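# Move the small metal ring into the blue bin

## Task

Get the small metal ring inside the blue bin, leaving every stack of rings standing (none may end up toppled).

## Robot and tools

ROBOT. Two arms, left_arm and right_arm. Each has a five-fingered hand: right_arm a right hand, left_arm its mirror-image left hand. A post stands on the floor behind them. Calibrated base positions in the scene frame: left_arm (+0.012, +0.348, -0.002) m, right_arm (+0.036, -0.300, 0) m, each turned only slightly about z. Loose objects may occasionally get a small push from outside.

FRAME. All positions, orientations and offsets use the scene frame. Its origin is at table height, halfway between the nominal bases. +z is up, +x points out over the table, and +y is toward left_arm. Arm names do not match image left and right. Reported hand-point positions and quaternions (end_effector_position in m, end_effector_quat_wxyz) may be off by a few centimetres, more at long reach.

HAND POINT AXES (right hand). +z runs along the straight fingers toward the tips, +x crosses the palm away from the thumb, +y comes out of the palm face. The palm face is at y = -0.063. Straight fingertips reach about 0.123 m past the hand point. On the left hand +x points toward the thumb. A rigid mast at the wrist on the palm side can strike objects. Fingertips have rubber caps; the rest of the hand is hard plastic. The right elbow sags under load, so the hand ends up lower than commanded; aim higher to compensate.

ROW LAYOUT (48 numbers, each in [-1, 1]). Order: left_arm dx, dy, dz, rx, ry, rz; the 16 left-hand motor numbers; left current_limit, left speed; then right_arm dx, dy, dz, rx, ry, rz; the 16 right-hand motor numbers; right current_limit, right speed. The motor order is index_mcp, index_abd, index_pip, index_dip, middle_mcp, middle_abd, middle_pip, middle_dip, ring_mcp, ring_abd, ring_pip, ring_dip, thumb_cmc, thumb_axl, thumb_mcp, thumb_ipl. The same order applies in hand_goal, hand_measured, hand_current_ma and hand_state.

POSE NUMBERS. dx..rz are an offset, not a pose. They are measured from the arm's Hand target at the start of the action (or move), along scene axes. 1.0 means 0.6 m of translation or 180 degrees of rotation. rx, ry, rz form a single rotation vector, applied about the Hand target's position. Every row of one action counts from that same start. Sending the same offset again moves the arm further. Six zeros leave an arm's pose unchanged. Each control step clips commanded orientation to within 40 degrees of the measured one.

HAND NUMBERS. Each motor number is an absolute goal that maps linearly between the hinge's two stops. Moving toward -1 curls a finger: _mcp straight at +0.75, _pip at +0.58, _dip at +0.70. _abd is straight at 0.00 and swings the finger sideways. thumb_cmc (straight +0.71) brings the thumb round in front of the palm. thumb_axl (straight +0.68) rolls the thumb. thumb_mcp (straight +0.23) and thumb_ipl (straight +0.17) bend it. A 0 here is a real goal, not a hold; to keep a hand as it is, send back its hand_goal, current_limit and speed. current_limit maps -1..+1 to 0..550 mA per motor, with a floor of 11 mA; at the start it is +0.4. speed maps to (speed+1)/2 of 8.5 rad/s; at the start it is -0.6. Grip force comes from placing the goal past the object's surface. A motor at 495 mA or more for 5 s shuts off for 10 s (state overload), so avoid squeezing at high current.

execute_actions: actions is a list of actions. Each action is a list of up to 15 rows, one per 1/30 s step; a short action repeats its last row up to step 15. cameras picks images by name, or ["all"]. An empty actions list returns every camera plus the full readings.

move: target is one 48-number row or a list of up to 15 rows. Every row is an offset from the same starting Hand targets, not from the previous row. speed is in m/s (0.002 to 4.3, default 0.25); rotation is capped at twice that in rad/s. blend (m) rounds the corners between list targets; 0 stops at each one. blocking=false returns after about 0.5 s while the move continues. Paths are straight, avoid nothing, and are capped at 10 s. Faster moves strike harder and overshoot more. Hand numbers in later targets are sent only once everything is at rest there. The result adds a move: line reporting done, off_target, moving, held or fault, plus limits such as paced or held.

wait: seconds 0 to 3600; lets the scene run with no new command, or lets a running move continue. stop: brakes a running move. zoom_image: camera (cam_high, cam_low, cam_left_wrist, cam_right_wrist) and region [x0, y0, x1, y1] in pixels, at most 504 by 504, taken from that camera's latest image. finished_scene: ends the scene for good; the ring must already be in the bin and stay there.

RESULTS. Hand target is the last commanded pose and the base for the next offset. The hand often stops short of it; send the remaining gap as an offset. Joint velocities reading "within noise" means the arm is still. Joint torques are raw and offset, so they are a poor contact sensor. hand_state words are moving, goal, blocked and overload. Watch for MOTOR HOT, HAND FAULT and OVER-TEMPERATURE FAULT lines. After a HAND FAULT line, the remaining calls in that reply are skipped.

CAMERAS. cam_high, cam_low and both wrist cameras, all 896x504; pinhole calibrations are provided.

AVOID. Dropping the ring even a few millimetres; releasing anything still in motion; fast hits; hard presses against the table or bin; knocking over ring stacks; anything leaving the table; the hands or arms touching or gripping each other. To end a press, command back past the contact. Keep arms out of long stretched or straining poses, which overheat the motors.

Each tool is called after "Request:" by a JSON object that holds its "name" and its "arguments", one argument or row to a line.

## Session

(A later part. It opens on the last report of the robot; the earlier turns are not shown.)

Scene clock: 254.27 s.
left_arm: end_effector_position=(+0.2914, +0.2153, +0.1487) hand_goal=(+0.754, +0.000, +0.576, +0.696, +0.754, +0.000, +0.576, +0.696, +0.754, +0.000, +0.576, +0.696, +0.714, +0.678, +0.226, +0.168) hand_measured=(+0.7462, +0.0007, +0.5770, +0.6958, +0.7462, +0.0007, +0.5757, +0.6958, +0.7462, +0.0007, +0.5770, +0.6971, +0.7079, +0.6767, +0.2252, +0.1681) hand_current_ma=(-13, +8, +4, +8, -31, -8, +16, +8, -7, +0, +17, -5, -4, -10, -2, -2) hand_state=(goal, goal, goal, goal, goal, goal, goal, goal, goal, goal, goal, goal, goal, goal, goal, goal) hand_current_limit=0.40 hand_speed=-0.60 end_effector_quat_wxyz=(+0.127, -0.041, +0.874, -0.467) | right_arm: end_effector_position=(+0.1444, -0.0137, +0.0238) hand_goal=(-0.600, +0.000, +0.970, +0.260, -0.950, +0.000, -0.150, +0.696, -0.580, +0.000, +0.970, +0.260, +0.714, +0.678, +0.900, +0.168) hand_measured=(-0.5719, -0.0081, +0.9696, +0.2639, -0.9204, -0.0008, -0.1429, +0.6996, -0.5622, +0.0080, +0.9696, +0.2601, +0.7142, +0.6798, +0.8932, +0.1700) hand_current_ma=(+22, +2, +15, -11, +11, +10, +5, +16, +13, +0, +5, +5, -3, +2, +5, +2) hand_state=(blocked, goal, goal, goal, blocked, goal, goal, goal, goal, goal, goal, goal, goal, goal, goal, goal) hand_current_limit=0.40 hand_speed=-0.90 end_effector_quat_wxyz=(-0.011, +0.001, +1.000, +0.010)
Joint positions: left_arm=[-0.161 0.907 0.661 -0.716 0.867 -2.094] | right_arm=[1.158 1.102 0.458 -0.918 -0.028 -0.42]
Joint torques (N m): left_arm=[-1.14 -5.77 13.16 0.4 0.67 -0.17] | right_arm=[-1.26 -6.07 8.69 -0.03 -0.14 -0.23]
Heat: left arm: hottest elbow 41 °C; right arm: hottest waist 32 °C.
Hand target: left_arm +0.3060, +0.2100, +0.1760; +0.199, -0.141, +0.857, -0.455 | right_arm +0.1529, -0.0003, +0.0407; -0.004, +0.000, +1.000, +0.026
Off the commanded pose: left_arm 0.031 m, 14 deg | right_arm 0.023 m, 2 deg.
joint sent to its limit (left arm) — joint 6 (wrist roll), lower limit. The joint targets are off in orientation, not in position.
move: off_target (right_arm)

Request:
{"name": "move", "arguments": {
  "target": [
    [0,0,0,0,0,0,0.754,0,0.576,0.696,0.754,0,0.576,0.696,0.754,0,0.576,0.696,0.714,0.678,0.226,0.168,0.4,-0.6,-0.0065,0.003,0,0,0,0,-0.60,0.0,0.97,0.26,-0.95,0,-0.15,0.696,-0.58,0.0,0.97,0.26,0.714,0.678,0.9,0.168,0.4,-0.9]
  ],
  "speed": 0.03,
  "cameras": ["cam_high","cam_right_wrist"]
}}

Request:
{"name": "zoom_image", "arguments": {
  "camera": "cam_right_wrist",
  "region": [340, 0, 740, 280]
}}

Scene clock: 255.07 s.
left_arm: end_effector_position=(+0.2914, +0.2153, +0.1487) hand_goal=(+0.754, +0.000, +0.576, +0.696, +0.754, +0.000, +0.576, +0.696, +0.754, +0.000, +0.576, +0.696, +0.714, +0.678, +0.226, +0.168) hand_measured=(+0.7462, -0.0008, +0.5770, +0.6958, +0.7462, -0.0008, +0.5770, +0.6958, +0.7474, +0.0007, +0.5770, +0.6958, +0.7079, +0.6777, +0.2252, +0.1672) hand_current_ma=(-4, +13, +0, +24, -24, +11, +15, +10, -4, +19, +2, +2, -13, +7, +0, -3) hand_state=(goal, goal, goal, goal, goal, goal, goal, goal, goal, goal, goal, goal, goal, goal, goal, goal) hand_current_limit=0.40 hand_speed=-0.60 end_effector_quat_wxyz=(+0.127, -0.041, +0.874, -0.467) | right_arm: end_effector_position=(+0.1444, -0.0137, +0.0238) hand_goal=(-0.600, +0.000, +0.970, +0.260, -0.950, +0.000, -0.150, +0.696, -0.580, +0.000, +0.970, +0.260, +0.714, +0.678, +0.900, +0.168) hand_measured=(-0.5707, -0.0081, +0.9696, +0.2639, -0.9204, +0.0007, -0.1442, +0.7009, -0.5622, +0.0080, +0.9696, +0.2601, +0.7142, +0.6798, +0.8932, +0.1700) hand_current_ma=(+21, -2, +7, +6, +18, +5, +9, +14, +16, +7, +10, -14, +3, +5, -3, +12) hand_state=(blocked, goal, goal, goal, blocked, goal, goal, goal, goal, goal, goal, goal, goal, goal, goal, goal) hand_current_limit=0.40 hand_speed=-0.90 end_effector_quat_wxyz=(-0.011, +0.001, +1.000, +0.010)
Joint positions: left_arm=[-0.161 0.907 0.661 -0.716 0.867 -2.094] | right_arm=[1.158 1.102 0.458 -0.918 -0.028 -0.42]
Joint torques (N m): left_arm=[-0.67 -4.89 13.2 0.34 0.72 -0.16] | right_arm=[0.26 -5.71 8.51 0.05 -0.16 0.04]
Heat: left arm: hottest elbow 41 °C; right arm: hottest waist 32 °C.
Hand target: left_arm +0.3060, +0.2100, +0.1760; +0.199, -0.141, +0.857, -0.455 | right_arm +0.1490, +0.0015, +0.0407; -0.004, +0.000, +1.000, +0.026
Off the commanded pose: left_arm 0.031 m, 14 deg | right_arm 0.023 m, 2 deg.
joint sent to its limit (left arm) — joint 6 (wrist roll), lower limit. The joint targets are off in orientation, not in position.
move: off_target (right_arm)
cam_right_wrist: T_world_to_cam=[[0.78248, 0.62146, -0.0389, -0.06349], [0.43269, -0.49775, 0.75168, -0.13985], [0.44777, -0.60501, -0.65838, 0.06516]] pos_world=[0.08102, 0.00927, 0.14555]

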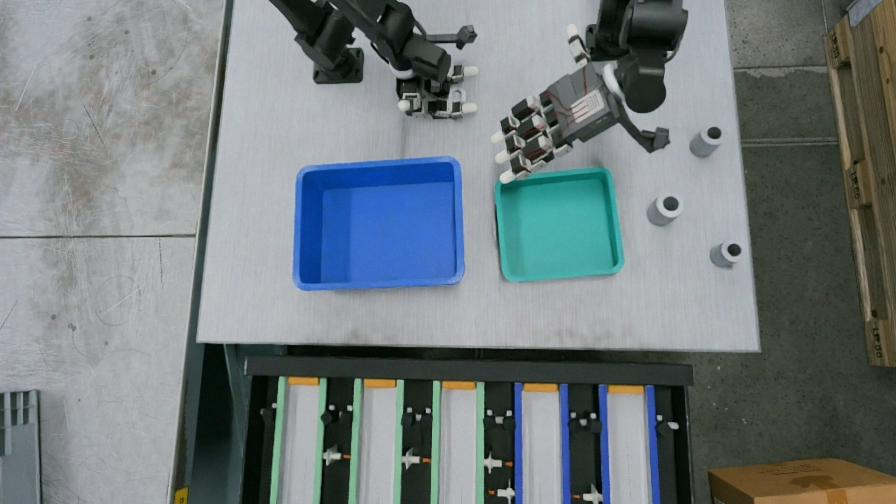

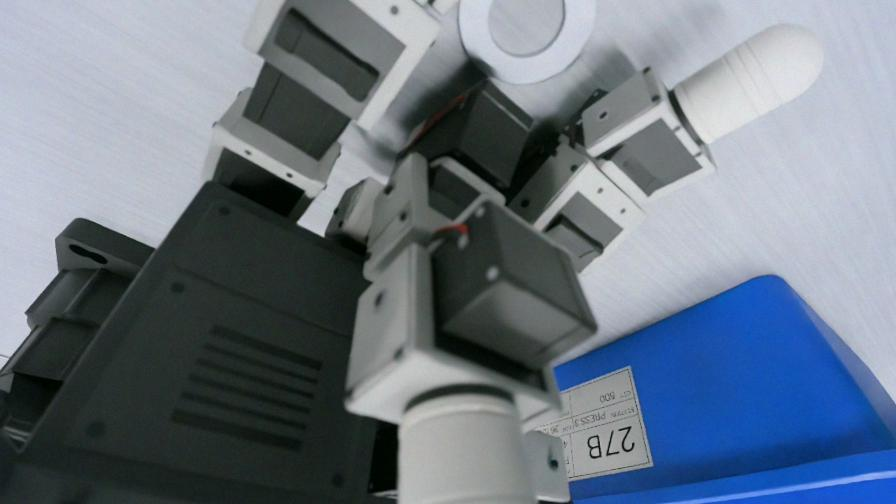

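Scaled by 1.260 from the camera's image (finer frame: 1280x720).

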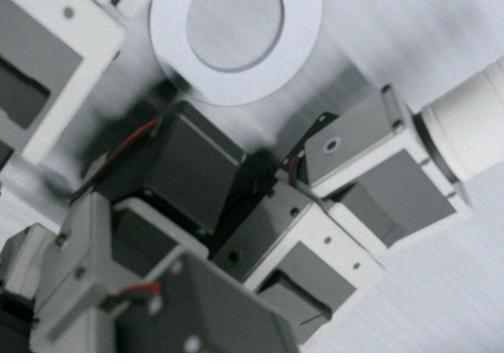

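Request:
{"name": "move", "arguments": {
  "target": [
    [0,0,0,0,0,0,0.754,0,0.576,0.696,0.754,0,0.576,0.696,0.754,0,0.576,0.696,0.714,0.678,0.226,0.168,0.4,-0.6,-0.005,0.0023,0,0,0,0,-0.60,0.0,0.97,0.26,-0.95,0,-0.15,0.696,-0.58,0.0,0.97,0.26,0.714,0.678,0.9,0.168,0.4,-0.9]
  ],
  "speed": 0.03,
  "cameras": []
}}

Scene clock: 255.70 s.
left_arm: end_effector_position=(+0.2914, +0.2153, +0.1487) hand_goal=(+0.754, +0.000, +0.576, +0.696, +0.754, +0.000, +0.576, +0.696, +0.754, +0.000, +0.576, +0.696, +0.714, +0.678, +0.226, +0.168) hand_measured=(+0.7450, +0.0007, +0.5770, +0.6958, +0.7474, -0.0008, +0.5770, +0.6958, +0.7462, +0.0007, +0.5770, +0.6958, +0.7079, +0.6767, +0.2252, +0.1681) hand_current_ma=(-22, +19, -4, -5, -22, +22, +16, +5, +14, -2, +6, +0, -9, +6, +0, -7) hand_state=(goal, goal, goal, goal, goal, goal, goal, goal, goal, goal, goal, goal, goal, goal, goal, goal) hand_current_limit=0.40 hand_speed=-0.60 end_effector_quat_wxyz=(+0.127, -0.041, +0.874, -0.467) | right_arm: end_effector_position=(+0.1419, -0.0126, +0.0239) hand_goal=(-0.600, +0.000, +0.970, +0.260, -0.950, +0.000, -0.150, +0.696, -0.580, +0.000, +0.970, +0.260, +0.714, +0.678, +0.900, +0.168) hand_measured=(-0.5719, -0.0081, +0.9683, +0.2639, -0.9204, -0.0008, -0.1416, +0.7009, -0.5622, +0.0080, +0.9696, +0.2601, +0.7142, +0.6798, +0.8922, +0.1700) hand_current_ma=(+22, +0, +12, -2, +16, +13, +9, +8, +12, +8, -9, +4, -6, +12, +2, -8) hand_state=(blocked, goal, goal, goal, blocked, goal, goal, goal, goal, goal, goal, goal, goal, goal, goal, goal) hand_current_limit=0.40 hand_speed=-0.90 end_effector_quat_wxyz=(-0.011, -0.001, +1.000, +0.010)
Joint positions: left_arm=[-0.161 0.907 0.661 -0.716 0.867 -2.094] | right_arm=[1.169 1.102 0.458 -0.918 -0.028 -0.412]
Joint torques (N m): left_arm=[-0.09 -6.01 13.26 0.35 0.66 -0.16] | right_arm=[0.21 -6.59 8.5 0.03 -0.12 0.03]
Heat: left arm: hottest elbow 41 °C; right arm: hottest waist 32 °C.
Hand target: left_arm +0.3060, +0.2100, +0.1760; +0.199, -0.141, +0.857, -0.455 | right_arm +0.1460, +0.0029, +0.0408; -0.004, +0.000, +1.000, +0.026
Off the commanded pose: left_arm 0.031 m, 14 deg | right_arm 0.023 m, 2 deg.
joint sent to its limit (left arm) — joint 6 (wrist roll), lower limit. The joint targets are off in orientation, not in position.
move: off_target (right_arm)

Request:
{"name": "move", "arguments": {
  "target": [
    [0,0,0,0,0,0,0.754,0,0.576,0.696,0.754,0,0.576,0.696,0.754,0,0.576,0.696,0.714,0.678,0.226,0.168,0.4,-0.6,0,0,0,0,0,0,-0.55,0.0,0.97,0.26,-0.95,0,-0.15,0.696,-0.53,0.0,0.97,0.26,0.714,0.678,0.9,0.168,0.4,-0.9],
    [0,0,0,0,0,0,0.754,0,0.576,0.696,0.754,0,0.576,0.696,0.754,0,0.576,0.696,0.714,0.678,0.226,0.168,0.4,-0.6,0,0,0,0,0,0,-0.545,-0.22,0.97,0.26,-0.95,0,-0.15,0.696,-0.525,0.22,0.97,0.26,0.714,0.678,0.9,0.168,0.4,-0.9],
    [0,0,0,0,0,0,0.754,0,0.576,0.696,0.754,0,0.576,0.696,0.754,0,0.576,0.696,0.714,0.678,0.226,0.168,0.4,-0.6,0,0,0,0,0,0,-0.545,-0.33,0.97,0.26,-0.95,0,-0.15,0.696,-0.525,0.32,0.97,0.26,0.714,0.678,0.9,0.168,0.4,-0.93]
  ],
  "speed": 0.03,
  "cameras": ["cam_high","cam_left_wrist","cam_right_wrist"]
}}

Request:
{"name": "zoom_image", "arguments": {
  "camera": "cam_right_wrist",
  "region": [340, 0, 740, 280]
}}

Request:
{"name": "zoom_image", "arguments": {
  "camera": "cam_high",
  "region": [430, 60, 500, 130]
}}

Scene clock: 257.83 s.
left_arm: end_effector_position=(+0.2914, +0.2153, +0.1487) hand_goal=(+0.754, +0.000, +0.576, +0.696, +0.754, +0.000, +0.576, +0.696, +0.754, +0.000, +0.576, +0.696, +0.714, +0.678, +0.226, +0.168) hand_measured=(+0.7450, +0.0007, +0.5770, +0.6958, +0.7462, +0.0007, +0.5770, +0.6958, +0.7462, +0.0007, +0.5770, +0.6958, +0.7079, +0.6777, +0.2252, +0.1672) hand_current_ma=(-1, +2, -12, +15, -11, -9, +8, +12, -3, +23, +1, -6, -9, -11, -12, -15) hand_state=(goal, goal, goal, goal, goal, goal, goal, goal, goal, goal, goal, goal, goal, goal, goal, goal) hand_current_limit=0.40 hand_speed=-0.60 end_effector_quat_wxyz=(+0.127, -0.041, +0.874, -0.467) | right_arm: end_effector_position=(+0.1420, -0.0126, +0.0241) hand_goal=(-0.544, -0.330, +0.970, +0.260, -0.950, +0.000, -0.150, +0.696, -0.524, +0.320, +0.970, +0.260, +0.714, +0.678, +0.900, +0.168) hand_measured=(-0.5297, -0.2572, +0.9478, +0.2639, -0.9216, -0.0008, -0.1416, +0.7009, -0.5128, +0.2659, +0.9504, +0.2613, +0.7142, +0.6788, +0.8922, +0.1700) hand_current_ma=(+0, +29, +4, +0, +29, +12, +1, +9, -8, -12, +5, -2, -6, +2, +2, -4) hand_state=(goal, blocked, blocked, goal, blocked, goal, goal, goal, goal, blocked, blocked, goal, goal, goal, goal, goal) hand_current_limit=0.40 hand_speed=-0.93 end_effector_quat_wxyz=(-0.011, -0.001, +1.000, +0.010)
Joint positions: left_arm=[-0.161 0.907 0.661 -0.716 0.867 -2.094] | right_arm=[1.169 1.101 0.458 -0.918 -0.028 -0.412]
Joint torques (N m): left_arm=[-0.44 -5.77 13.22 0.34 0.71 -0.17] | right_arm=[-0.03 -6.01 8.43 -0.09 -0.11 0.07]
Heat: left arm: hottest elbow 41 °C; right arm: hottest waist 32 °C.
Hand target: left_arm +0.3060, +0.2100, +0.1760; +0.199, -0.141, +0.857, -0.455 | right_arm +0.1460, +0.0029, +0.0407; -0.004, +0.000, +1.000, +0.026
Off the commanded pose: left_arm 0.031 m, 14 deg | right_arm 0.023 m, 2 deg.
joint sent to its limit (left arm) — joint 6 (wrist roll), lower limit. The joint targets are off in orientation, not in position.
move: done; target 2's new numbers were sent with right_arm's hand 0.023 m and 2 deg from that target; target 3's new numbers were sent with right_arm's hand 0.023 m and 2 deg from that target
cam_left_wrist: T_world_to_cam=[[0.71561, -0.23818, 0.65664, -0.28582], [-0.6139, 0.234, 0.7539, -0.03098], [-0.33322, -0.94261, 0.02123, 0.42735]] pos_world=[0.32792, 0.342, 0.20196]
cam_right_wrist: T_world_to_cam=[[0.78082, 0.6236, -0.03809, -0.06203], [0.43376, -0.49722, 0.75142, -0.13865], [0.44964, -0.60324, -0.65873, 0.06685]] pos_world=[0.07852, 0.01007, 0.14586]

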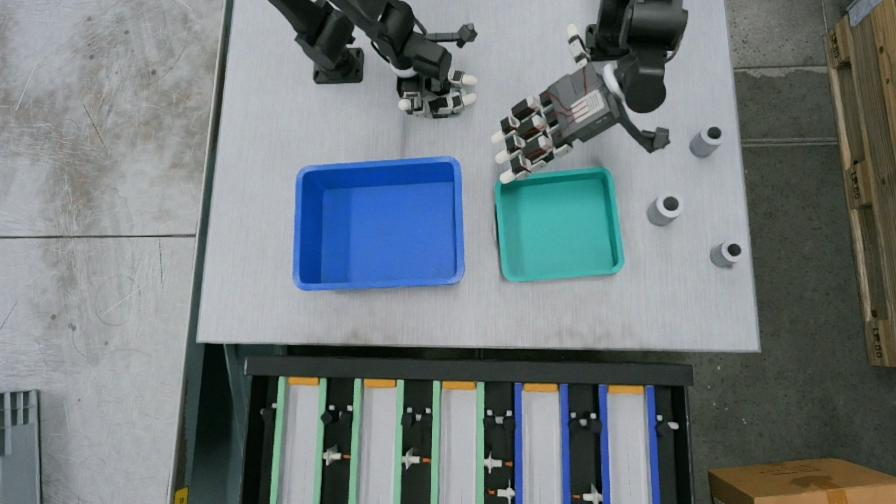

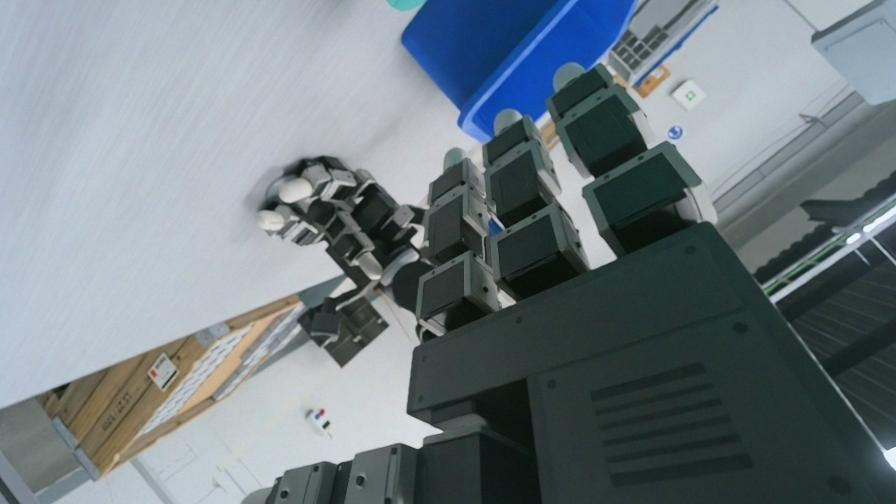

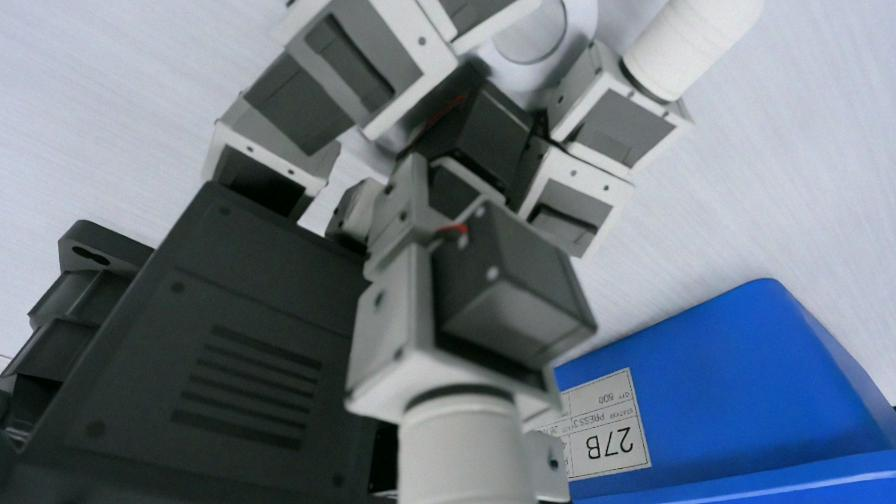

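Scaled by 1.260 from the camera's image (finer frame: 1280x720).

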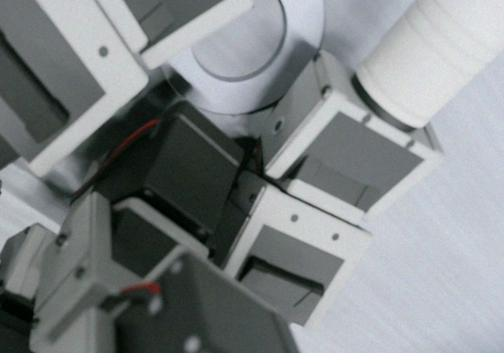

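Scaled by 7.200 from the camera's image (finer frame: 1280x720).

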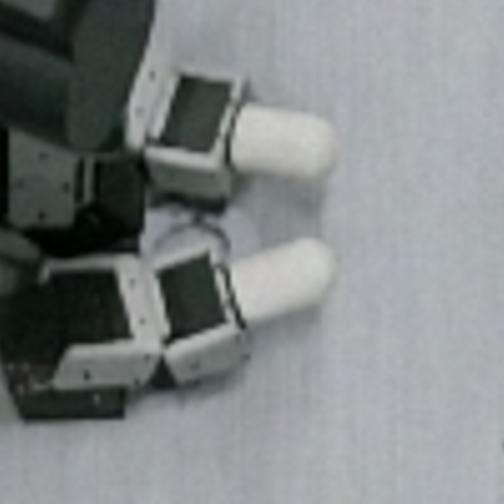

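Request:
{"name": "move", "arguments": {
  "target": [
    [0,0,0,0,0,0,0.754,0,0.576,0.696,0.754,0,0.576,0.696,0.754,0,0.576,0.696,0.714,0.678,0.226,0.168,0.4,-0.6,0,0,0,0,0,0,-0.545,-0.45,0.97,0.26,-0.95,0,-0.15,0.696,-0.525,0.45,0.97,0.26,0.714,0.678,0.9,0.168,0.4,-0.93],
    [0,0,0,0,0,0,0.754,0,0.576,0.696,0.754,0,0.576,0.696,0.754,0,0.576,0.696,0.714,0.678,0.226,0.168,0.4,-0.6,0,0,0,0,0,0,-0.545,-0.59,0.97,0.26,-0.95,0,-0.15,0.696,-0.525,0.59,0.97,0.26,0.714,0.678,0.9,0.168,0.4,-0.93]
  ],
  "speed": 0.03,
  "cameras": ["cam_high","cam_left_wrist","cam_right_wrist"]
}}

Request:
{"name": "zoom_image", "arguments": {
  "camera": "cam_right_wrist",
  "region": [340, 0, 740, 280]
}}

Request:
{"name": "zoom_image", "arguments": {
  "camera": "cam_left_wrist",
  "region": [230, 120, 350, 260]
}}

Scene clock: 259.20 s.
left_arm: end_effector_position=(+0.2914, +0.2153, +0.1487) hand_goal=(+0.754, +0.000, +0.576, +0.696, +0.754, +0.000, +0.576, +0.696, +0.754, +0.000, +0.576, +0.696, +0.714, +0.678, +0.226, +0.168) hand_measured=(+0.7462, -0.0008, +0.5770, +0.6958, +0.7462, +0.0007, +0.5757, +0.6958, +0.7462, +0.0007, +0.5757, +0.6958, +0.7079, +0.6777, +0.2252, +0.1681) hand_current_ma=(+4, +20, -9, +9, -6, -3, +4, +3, -1, +18, -10, +13, -6, -5, -7, -11) hand_state=(goal, goal, goal, goal, goal, goal, goal, goal, goal, goal, goal, goal, goal, goal, goal, goal) hand_current_limit=0.40 hand_speed=-0.60 end_effector_quat_wxyz=(+0.127, -0.041, +0.874, -0.467) | right_arm: end_effector_position=(+0.1421, -0.0125, +0.0244) hand_goal=(-0.544, -0.590, +0.970, +0.260, -0.950, +0.000, -0.150, +0.696, -0.524, +0.590, +0.970, +0.260, +0.714, +0.678, +0.900, +0.168) hand_measured=(-0.5297, -0.2660, +0.9504, +0.2626, -0.9216, -0.0008, -0.1429, +0.7009, -0.5140, +0.2981, +0.9504, +0.2626, +0.7142, +0.6798, +0.8932, +0.1700) hand_current_ma=(+9, +314, +2, +5, +20, +2, +19, +9, -5, -262, -1, +5, -16, -12, +8, -1) hand_state=(goal, blocked, blocked, goal, blocked, goal, goal, goal, goal, blocked, goal, goal, goal, goal, goal, goal) hand_current_limit=0.40 hand_speed=-0.93 end_effector_quat_wxyz=(-0.011, +0.000, +1.000, +0.010)
Joint positions: left_arm=[-0.161 0.907 0.661 -0.716 0.867 -2.094] | right_arm=[1.169 1.1 0.458 -0.918 -0.028 -0.411]
Joint torques (N m): left_arm=[-0.67 -5.42 13.27 0.36 0.73 -0.14] | right_arm=[0.32 -5.66 8.65 -0.09 -0.15 0.04]
Heat: left arm: hottest elbow 41 °C; right arm: hottest waist 32 °C.
Hand target: left_arm +0.3060, +0.2100, +0.1760; +0.199, -0.141, +0.857, -0.455 | right_arm +0.1460, +0.0029, +0.0407; -0.004, +0.000, +1.000, +0.026
Off the commanded pose: left_arm 0.031 m, 14 deg | right_arm 0.023 m, 2 deg.
joint sent to its limit (left arm) — joint 6 (wrist roll), lower limit. The joint targets are off in orientation, not in position.
move: done; target 2's new numbers were sent with right_arm's hand 0.023 m and 2 deg from that target
cam_left_wrist: T_world_to_cam=[[0.71561, -0.23818, 0.65664, -0.28582], [-0.6139, 0.234, 0.7539, -0.03098], [-0.33322, -0.94261, 0.02123, 0.42735]] pos_world=[0.32792, 0.342, 0.20196]
cam_right_wrist: T_world_to_cam=[[0.78106, 0.62333, -0.03741, -0.06214], [0.43335, -0.49791, 0.75119, -0.13873], [0.44962, -0.60294, -0.65902, 0.06702]] pos_world=[0.07852, 0.01007, 0.14605]

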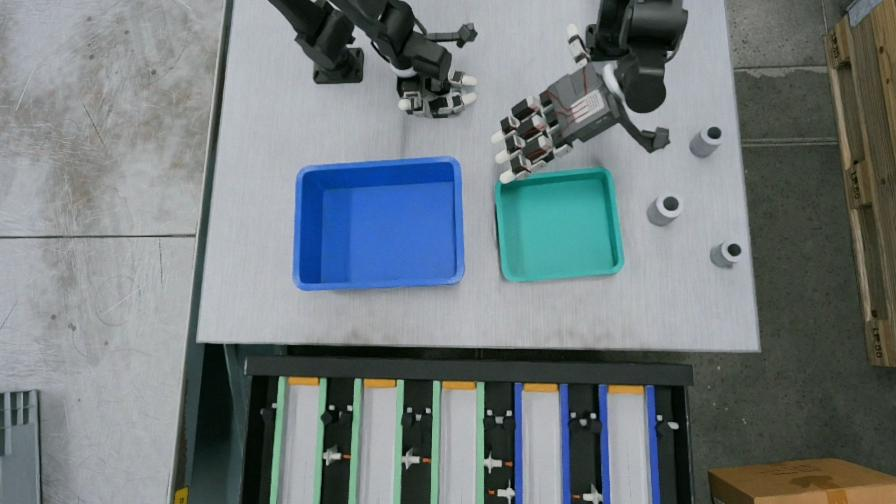

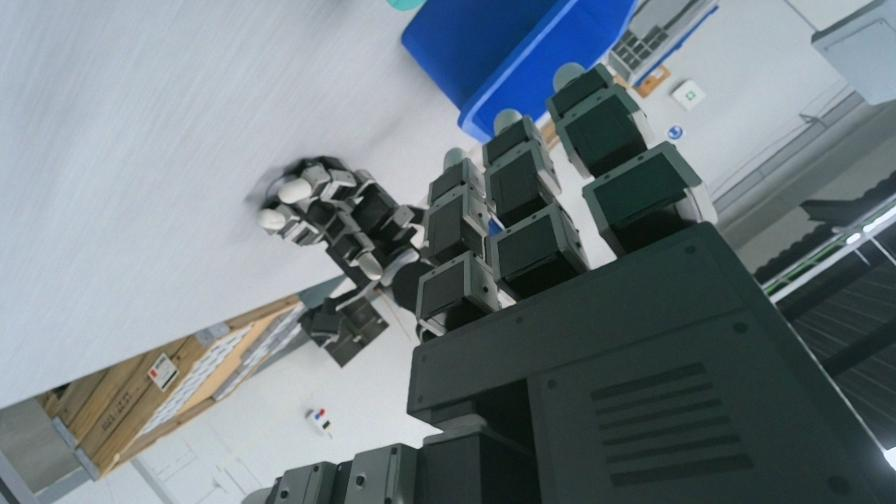

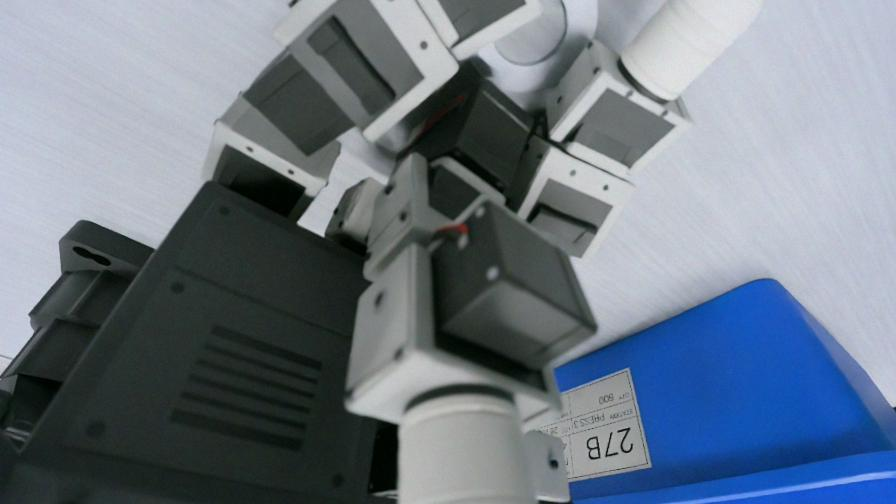

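Scaled by 1.260 from the camera's image (finer frame: 1280x720).

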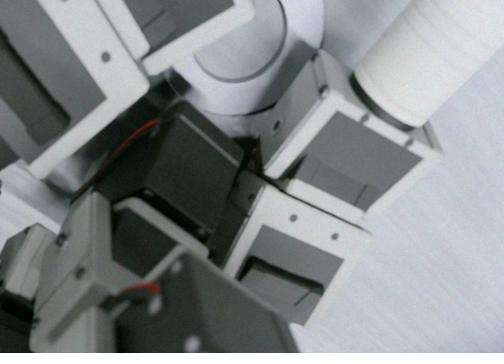

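Scaled by 3.600 from the camera's image (finer frame: 1280x720).

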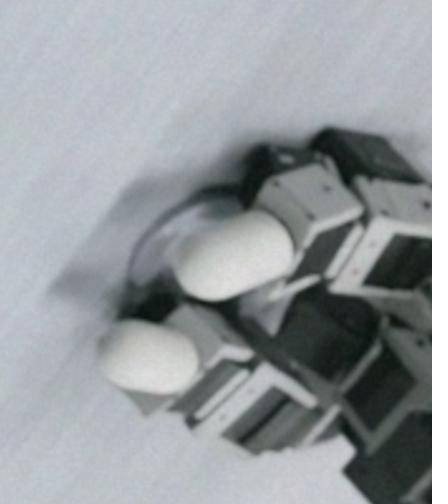

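Request:
{"name": "move", "arguments": {
  "target": [0,0,0,0,0,0,0.754,0,0.576,0.696,0.754,0,0.576,0.696,0.754,0,0.576,0.696,0.714,0.678,0.226,0.168,0.4,-0.6,0,0,0.0117,0,0,0,-0.545,-0.59,0.97,0.26,-0.95,0,-0.15,0.696,-0.525,0.59,0.97,0.26,0.714,0.678,0.9,0.168,0.4,-0.93],
  "speed": 0.02,
  "cameras": ["cam_high","cam_left_wrist","cam_right_wrist"]
}}

Request:
{"name": "zoom_image", "arguments": {
  "camera": "cam_right_wrist",
  "region": [340, 0, 740, 280]
}}

Request:
{"name": "zoom_image", "arguments": {
  "camera": "cam_left_wrist",
  "region": [230, 120, 350, 260]
}}

Scene clock: 260.13 s.
left_arm: end_effector_position=(+0.2914, +0.2153, +0.1487) hand_goal=(+0.754, +0.000, +0.576, +0.696, +0.754, +0.000, +0.576, +0.696, +0.754, +0.000, +0.576, +0.696, +0.714, +0.678, +0.226, +0.168) hand_measured=(+0.7462, -0.0008, +0.5770, +0.6958, +0.7462, +0.0007, +0.5770, +0.6958, +0.7462, -0.0008, +0.5770, +0.6958, +0.7079, +0.6767, +0.2252, +0.1672) hand_current_ma=(+7, -5, -10, +11, -3, +5, -2, +7, +6, +12, +5, +8, -15, +5, -7, -20) hand_state=(goal, goal, goal, goal, goal, goal, goal, goal, goal, goal, goal, goal, goal, goal, goal, goal) hand_current_limit=0.40 hand_speed=-0.60 end_effector_quat_wxyz=(+0.127, -0.041, +0.874, -0.467) | right_arm: end_effector_position=(+0.1423, -0.0121, +0.0308) hand_goal=(-0.544, -0.590, +0.970, +0.260, -0.950, +0.000, -0.150, +0.696, -0.524, +0.590, +0.970, +0.260, +0.714, +0.678, +0.900, +0.168) hand_measured=(-0.5297, -0.3759, +0.9478, +0.2639, -0.9204, -0.0008, -0.1429, +0.6996, -0.5128, +0.4285, +0.9478, +0.2601, +0.7154, +0.6777, +0.8932, +0.1700) hand_current_ma=(+2, +176, -11, -2, +16, +14, +12, +11, +2, -108, +2, +0, -5, +5, +9, +3) hand_state=(goal, blocked, blocked, goal, blocked, goal, goal, goal, goal, blocked, blocked, goal, goal, goal, goal, goal) hand_current_limit=0.40 hand_speed=-0.93 end_effector_quat_wxyz=(-0.010, +0.000, +1.000, +0.011)
Joint positions: left_arm=[-0.161 0.907 0.661 -0.716 0.867 -2.094] | right_arm=[1.169 1.085 0.469 -0.943 -0.028 -0.411]
Joint torques (N m): left_arm=[-0.91 -5.54 13.2 0.43 0.7 -0.17] | right_arm=[0.62 -5.95 8.66 -0.29 -0.13 0.08]
Heat: left arm: hottest elbow 42 °C; right arm: hottest waist 32 °C.
Hand target: left_arm +0.3060, +0.2100, +0.1760; +0.199, -0.141, +0.857, -0.455 | right_arm +0.1460, +0.0030, +0.0477; -0.004, +0.000, +1.000, +0.026
Off the commanded pose: left_arm 0.031 m, 14 deg | right_arm 0.023 m, 2 deg.
joint sent to its limit (left arm) — joint 6 (wrist roll), lower limit. The joint targets are off in orientation, not in position.
move: off_target (right_arm)
cam_left_wrist: T_world_to_cam=[[0.71561, -0.23818, 0.65664, -0.28582], [-0.6139, 0.234, 0.7539, -0.03098], [-0.33322, -0.94261, 0.02123, 0.42735]] pos_world=[0.32792, 0.342, 0.20196]
cam_right_wrist: T_world_to_cam=[[0.78133, 0.62306, -0.0364, -0.06241], [0.43279, -0.49885, 0.75089, -0.14345], [0.44969, -0.60245, -0.65942, 0.07145]] pos_world=[0.07872, 0.01037, 0.15255]

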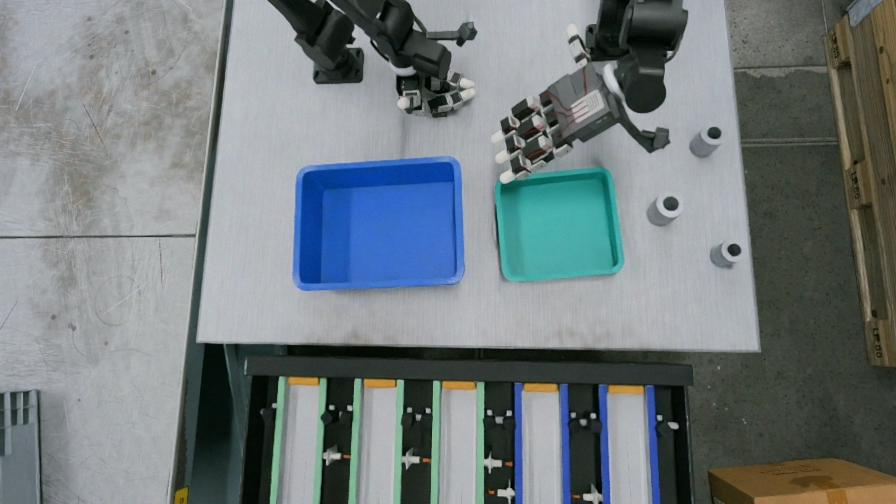

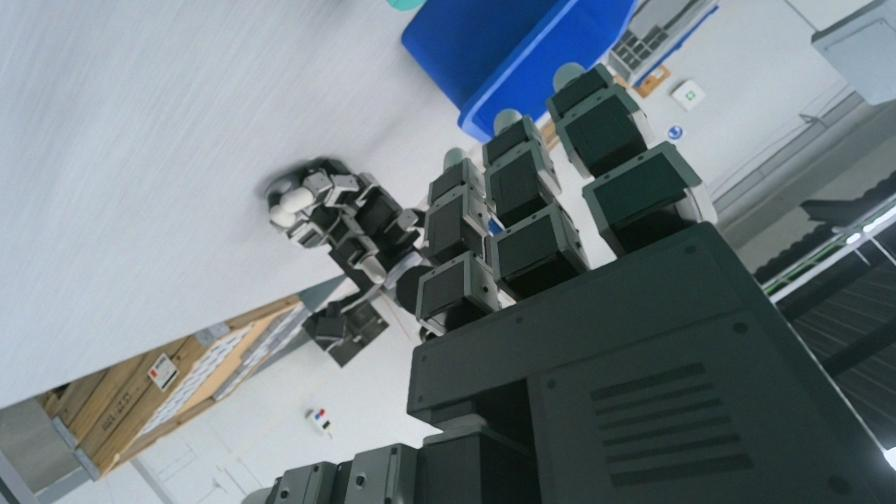

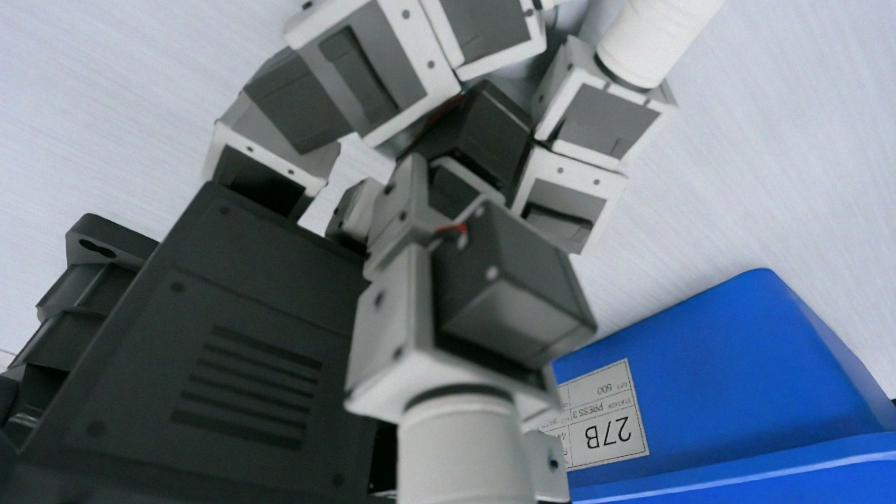

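Scaled by 1.260 from the camera's image (finer frame: 1280x720).

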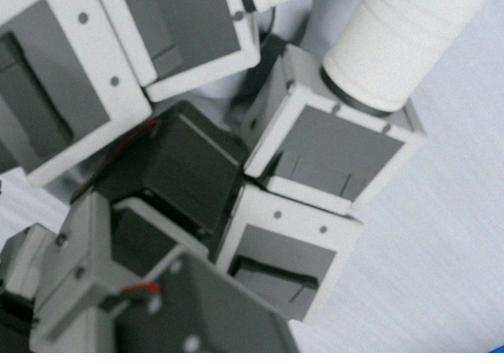

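Scaled by 3.600 from the camera's image (finer frame: 1280x720).

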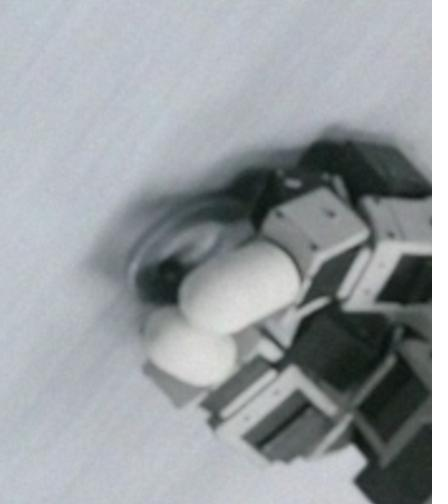

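Request:
{"name": "move", "arguments": {
  "target": [0,0,0,0,0,0,0.754,0,0.576,0.696,0.754,0,0.576,0.696,0.754,0,0.576,0.696,0.714,0.678,0.226,0.168,0.4,-0.6,0,-0.02,0.233,0,0,0,-0.545,-0.27,0.97,0.26,-0.95,0,-0.15,0.696,-0.525,0.27,0.97,0.26,0.714,0.678,0.9,0.168,0.4,-0.9],
  "speed": 0.08,
  "cameras": ["cam_high","cam_left_wrist","cam_right_wrist"]
}}

Request:
{"name": "zoom_image", "arguments": {
  "camera": "cam_right_wrist",
  "region": [340, 0, 740, 280]
}}

Scene clock: 263.00 s.
left_arm: end_effector_position=(+0.2914, +0.2153, +0.1487) hand_goal=(+0.754, +0.000, +0.576, +0.696, +0.754, +0.000, +0.576, +0.696, +0.754, +0.000, +0.576, +0.696, +0.714, +0.678, +0.226, +0.168) hand_measured=(+0.7462, +0.0007, +0.5770, +0.6958, +0.7462, -0.0008, +0.5770, +0.6958, +0.7462, +0.0007, +0.5770, +0.6958, +0.7079, +0.6777, +0.2252, +0.1672) hand_current_ma=(-15, +6, -11, +22, -13, +3, +8, +0, +5, +10, +8, -6, -25, +2, +4, -17) hand_state=(goal, goal, goal, goal, goal, goal, goal, goal, goal, goal, goal, goal, goal, goal, goal, goal) hand_current_limit=0.40 hand_speed=-0.60 end_effector_quat_wxyz=(+0.127, -0.041, +0.874, -0.467) | right_arm: end_effector_position=(+0.1403, -0.0166, +0.1668) hand_goal=(-0.544, -0.270, +0.970, +0.260, -0.950, +0.000, -0.150, +0.696, -0.524, +0.270, +0.970, +0.260, +0.714, +0.678, +0.900, +0.168) hand_measured=(-0.5285, -0.2982, +0.9478, +0.2639, -0.9204, -0.0023, -0.1429, +0.6996, -0.5128, +0.2952, +0.9478, +0.2613, +0.7154, +0.6777, +0.8922, +0.1700) hand_current_ma=(+15, -4, -1, -12, +13, +1, +1, +10, +5, +8, -3, +5, -13, +5, +9, +4) hand_state=(goal, blocked, blocked, goal, blocked, goal, goal, goal, goal, blocked, blocked, goal, goal, goal, goal, goal) hand_current_limit=0.40 hand_speed=-0.90 end_effector_quat_wxyz=(-0.011, +0.000, +1.000, +0.010)
Joint positions: left_arm=[-0.161 0.907 0.661 -0.716 0.867 -2.094] | right_arm=[1.169 0.884 0.743 -1.42 -0.028 -0.411]
Joint torques (N m): left_arm=[-0.67 -5.25 13.3 0.4 0.7 -0.16] | right_arm=[-1.2 -4.07 10.39 -0.2 -0.16 -0.18]
Heat: left arm: hottest elbow 42 °C; right arm: hottest waist 32 °C.
Hand target: left_arm +0.3060, +0.2100, +0.1760; +0.199, -0.141, +0.857, -0.455 | right_arm +0.1460, -0.0091, +0.1875; -0.004, +0.000, +1.000, +0.026
Off the commanded pose: left_arm 0.031 m, 14 deg | right_arm 0.023 m, 2 deg.
joint sent to its limit (left arm) — joint 6 (wrist roll), lower limit. The joint targets are off in orientation, not in position.
move: off_target (right_arm)
cam_left_wrist: T_world_to_cam=[[0.71561, -0.23818, 0.65664, -0.28582], [-0.6139, 0.234, 0.7539, -0.03098], [-0.33322, -0.94261, 0.02123, 0.42735]] pos_world=[0.32792, 0.342, 0.20196]
cam_right_wrist: T_world_to_cam=[[0.78132, 0.62295, -0.03845, -0.0527], [0.4335, -0.49732, 0.7515, -0.24713], [0.44902, -0.60383, -0.65861, 0.15922]] pos_world=[0.07682, 0.00607, 0.28856]

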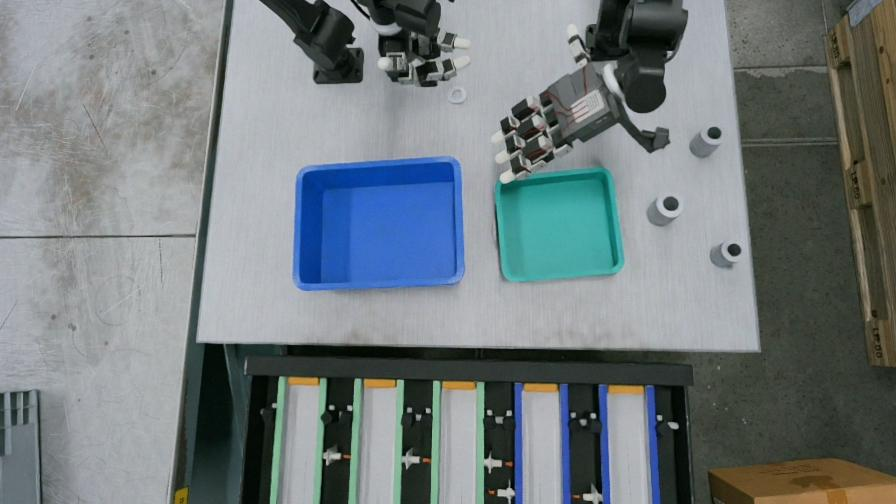

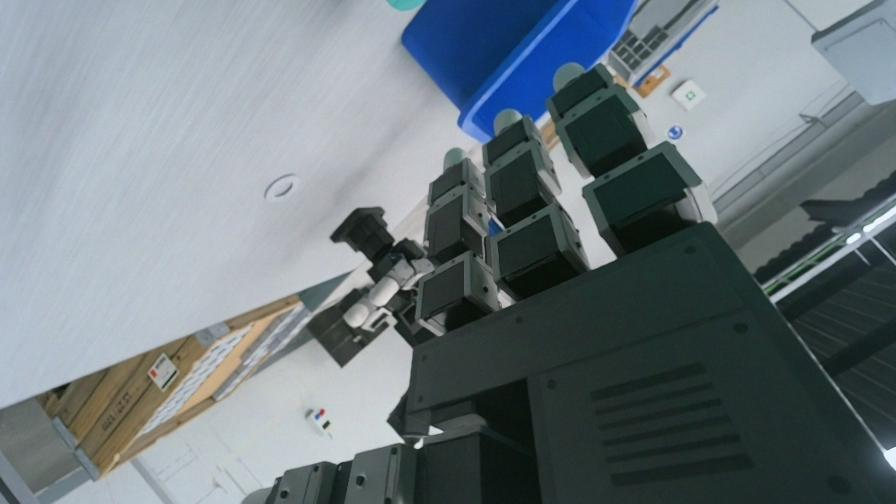

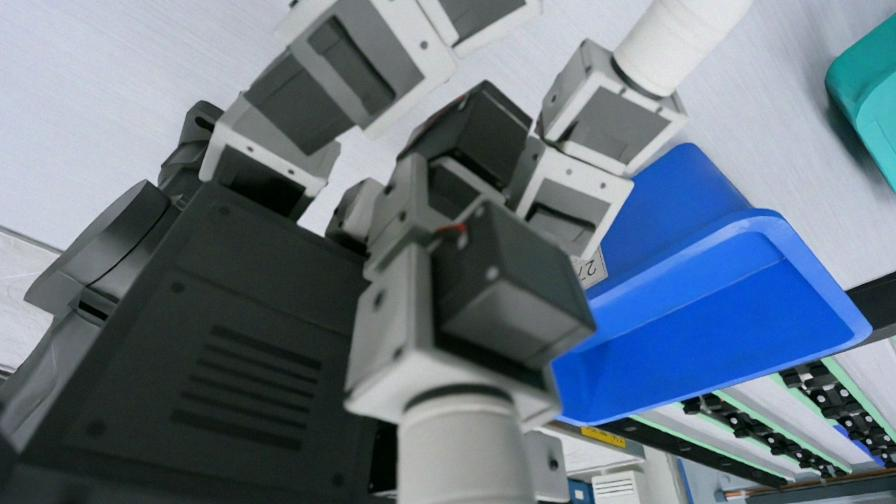

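Scaled by 1.260 from the camera's image (finer frame: 1280x720).

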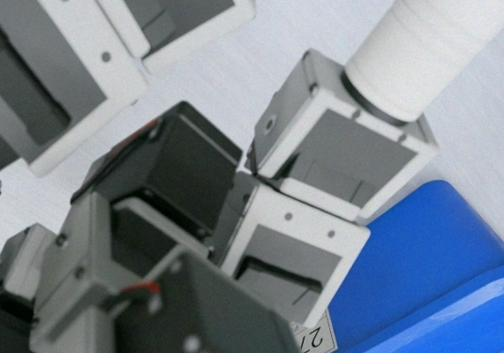

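Request:
{"name": "zoom_image", "arguments": {
  "camera": "cam_left_wrist",
  "region": [320, 200, 450, 360]
}}

Scaled by 3.150 from the camera's image (finer frame: 1280x720).

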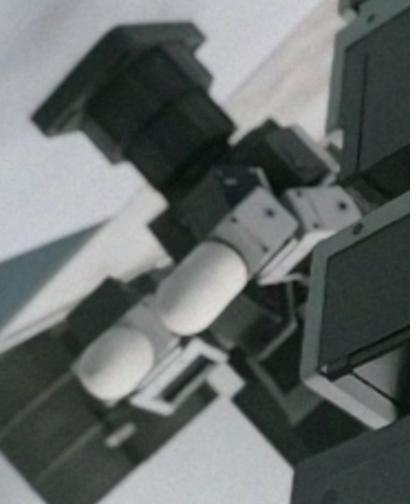

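Request:
{"name": "move", "arguments": {
  "target": [0,0,0,0,0,0,0.754,0,0.576,0.696,0.754,0,0.576,0.696,0.754,0,0.576,0.696,0.714,0.678,0.226,0.168,0.4,-0.6,-0.0,0.08,-0.1,0,0,0,-0.545,-0.20,0.97,0.26,-0.95,0,-0.15,0.696,-0.525,0.2,0.97,0.26,0.714,0.678,0.9,0.168,0.4,-0.9],
  "speed": 0.08,
  "cameras": ["cam_high","cam_left_wrist","cam_low"]
}}

Request:
{"name": "zoom_image", "arguments": {
  "camera": "cam_left_wrist",
  "region": [230, 170, 400, 330]
}}

Request:
{"name": "zoom_image", "arguments": {
  "camera": "cam_low",
  "region": [240, 170, 340, 250]
}}

Scene clock: 264.70 s.
left_arm: end_effector_position=(+0.2914, +0.2153, +0.1487) hand_goal=(+0.754, +0.000, +0.576, +0.696, +0.754, +0.000, +0.576, +0.696, +0.754, +0.000, +0.576, +0.696, +0.714, +0.678, +0.226, +0.168) hand_measured=(+0.7462, +0.0007, +0.5770, +0.6958, +0.7462, +0.0007, +0.5770, +0.6958, +0.7462, +0.0007, +0.5770, +0.6958, +0.7079, +0.6777, +0.2252, +0.1681) hand_current_ma=(+0, +0, -10, +10, -18, -2, -2, +17, +5, +12, -9, +2, +0, -5, -3, -5) hand_state=(goal, goal, goal, goal, goal, goal, goal, goal, goal, goal, goal, goal, goal, goal, goal, goal) hand_current_limit=0.40 hand_speed=-0.60 end_effector_quat_wxyz=(+0.127, -0.041, +0.874, -0.467) | right_arm: end_effector_position=(+0.1478, +0.0369, +0.1315) hand_goal=(-0.544, -0.200, +0.970, +0.260, -0.950, +0.000, -0.150, +0.696, -0.524, +0.200, +0.970, +0.260, +0.714, +0.678, +0.900, +0.168) hand_measured=(-0.5285, -0.2176, +0.9478, +0.2639, -0.9204, -0.0023, -0.1416, +0.6996, -0.5116, +0.2146, +0.9491, +0.2601, +0.7154, +0.6777, +0.8932, +0.1691) hand_current_ma=(+0, -7, +7, +2, +25, +15, -13, +6, -11, +9, -7, +5, +3, +1, +8, +0) hand_state=(goal, goal, blocked, goal, blocked, goal, goal, goal, goal, goal, blocked, goal, goal, goal, goal, goal) hand_current_limit=0.40 hand_speed=-0.90 end_effector_quat_wxyz=(-0.005, -0.001, +1.000, +0.026)
Joint positions: left_arm=[-0.161 0.907 0.661 -0.716 0.867 -2.094] | right_arm=[1.223 1.054 0.737 -1.209 -0.028 -0.359]
Joint torques (N m): left_arm=[-0.79 -5.95 13.18 0.42 0.66 -0.18] | right_arm=[0.03 -5.42 6.69 1.33 0.03 0.02]
Heat: left arm: hottest elbow 42 °C; right arm: hottest waist 32 °C.
Hand target: left_arm +0.3060, +0.2100, +0.1760; +0.199, -0.141, +0.857, -0.455 | right_arm +0.1459, +0.0389, +0.1274; -0.004, +0.000, +1.000, +0.026
Off the commanded pose: left_arm 0.031 m, 14 deg | right_arm 0.005 m, 0 deg.
joint sent to its limit (left arm) — joint 6 (wrist roll), lower limit. The joint targets are off in orientation, not in position.
move: done
cam_left_wrist: T_world_to_cam=[[0.71561, -0.23818, 0.65664, -0.28582], [-0.6139, 0.234, 0.7539, -0.03098], [-0.33322, -0.94261, 0.02123, 0.42735]] pos_world=[0.32792, 0.342, 0.20196]
Images, in order (width x height): cam_high 896x504, cam_low 896x504, cam_left_wrist 896x504.

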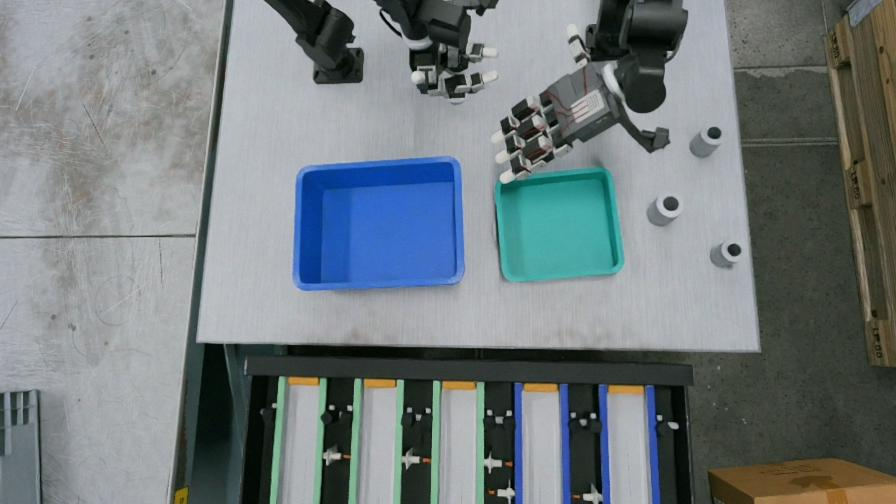

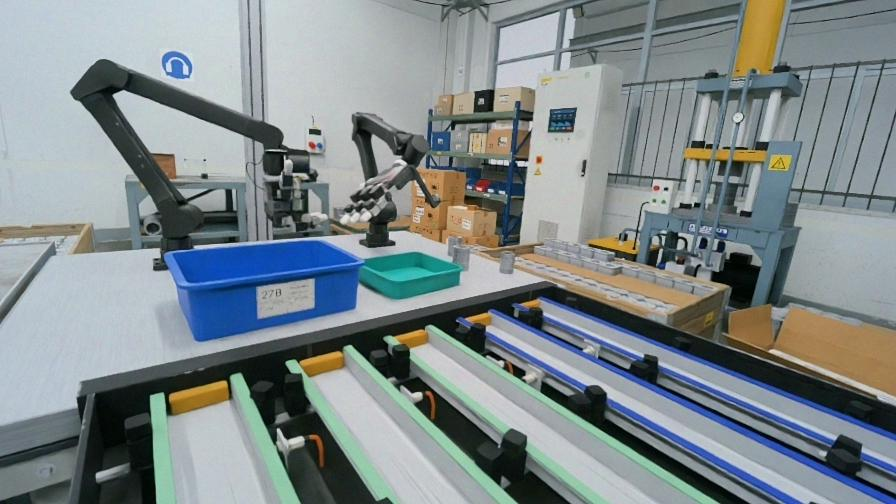

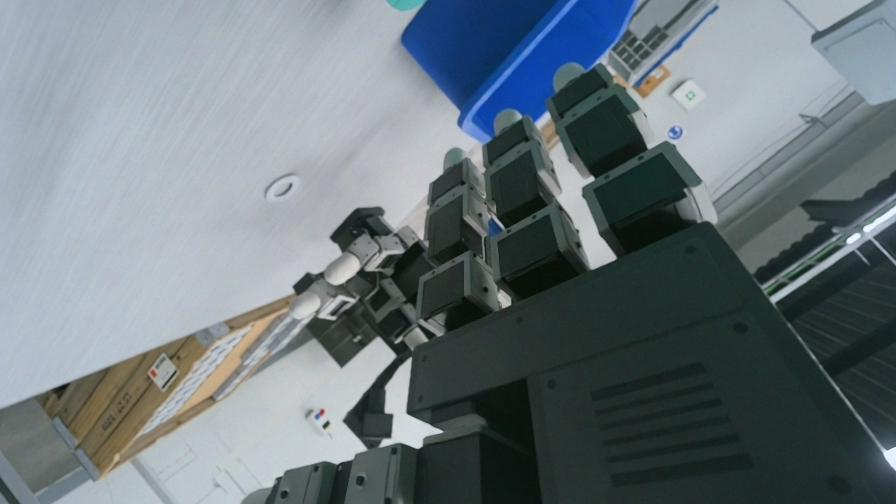

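Scaled by 2.965 from the camera's image (finer frame: 1280x720).

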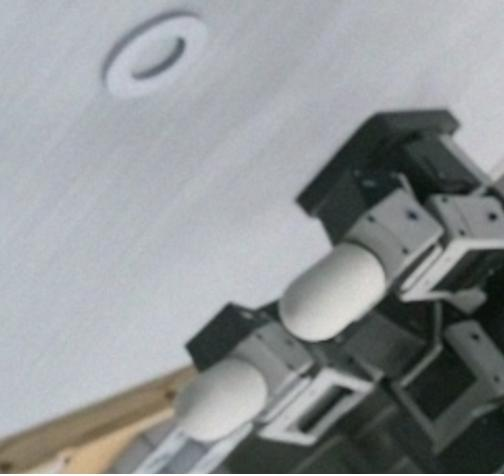

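Scaled by 5.040 from the camera's image (finer frame: 1280x720).

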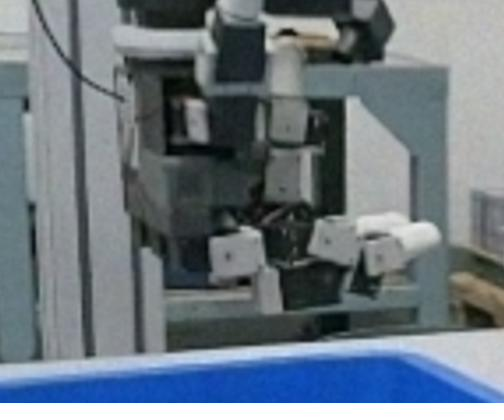

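Request:
{"name": "zoom_image", "arguments": {
  "camera": "cam_low",
  "region": [275, 200, 335, 240]
}}

Scaled by 8.400 from the camera's image (finer frame: 1280x720).

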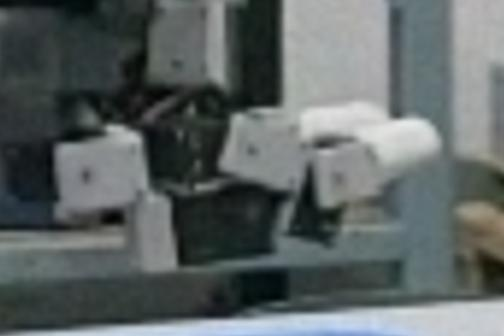

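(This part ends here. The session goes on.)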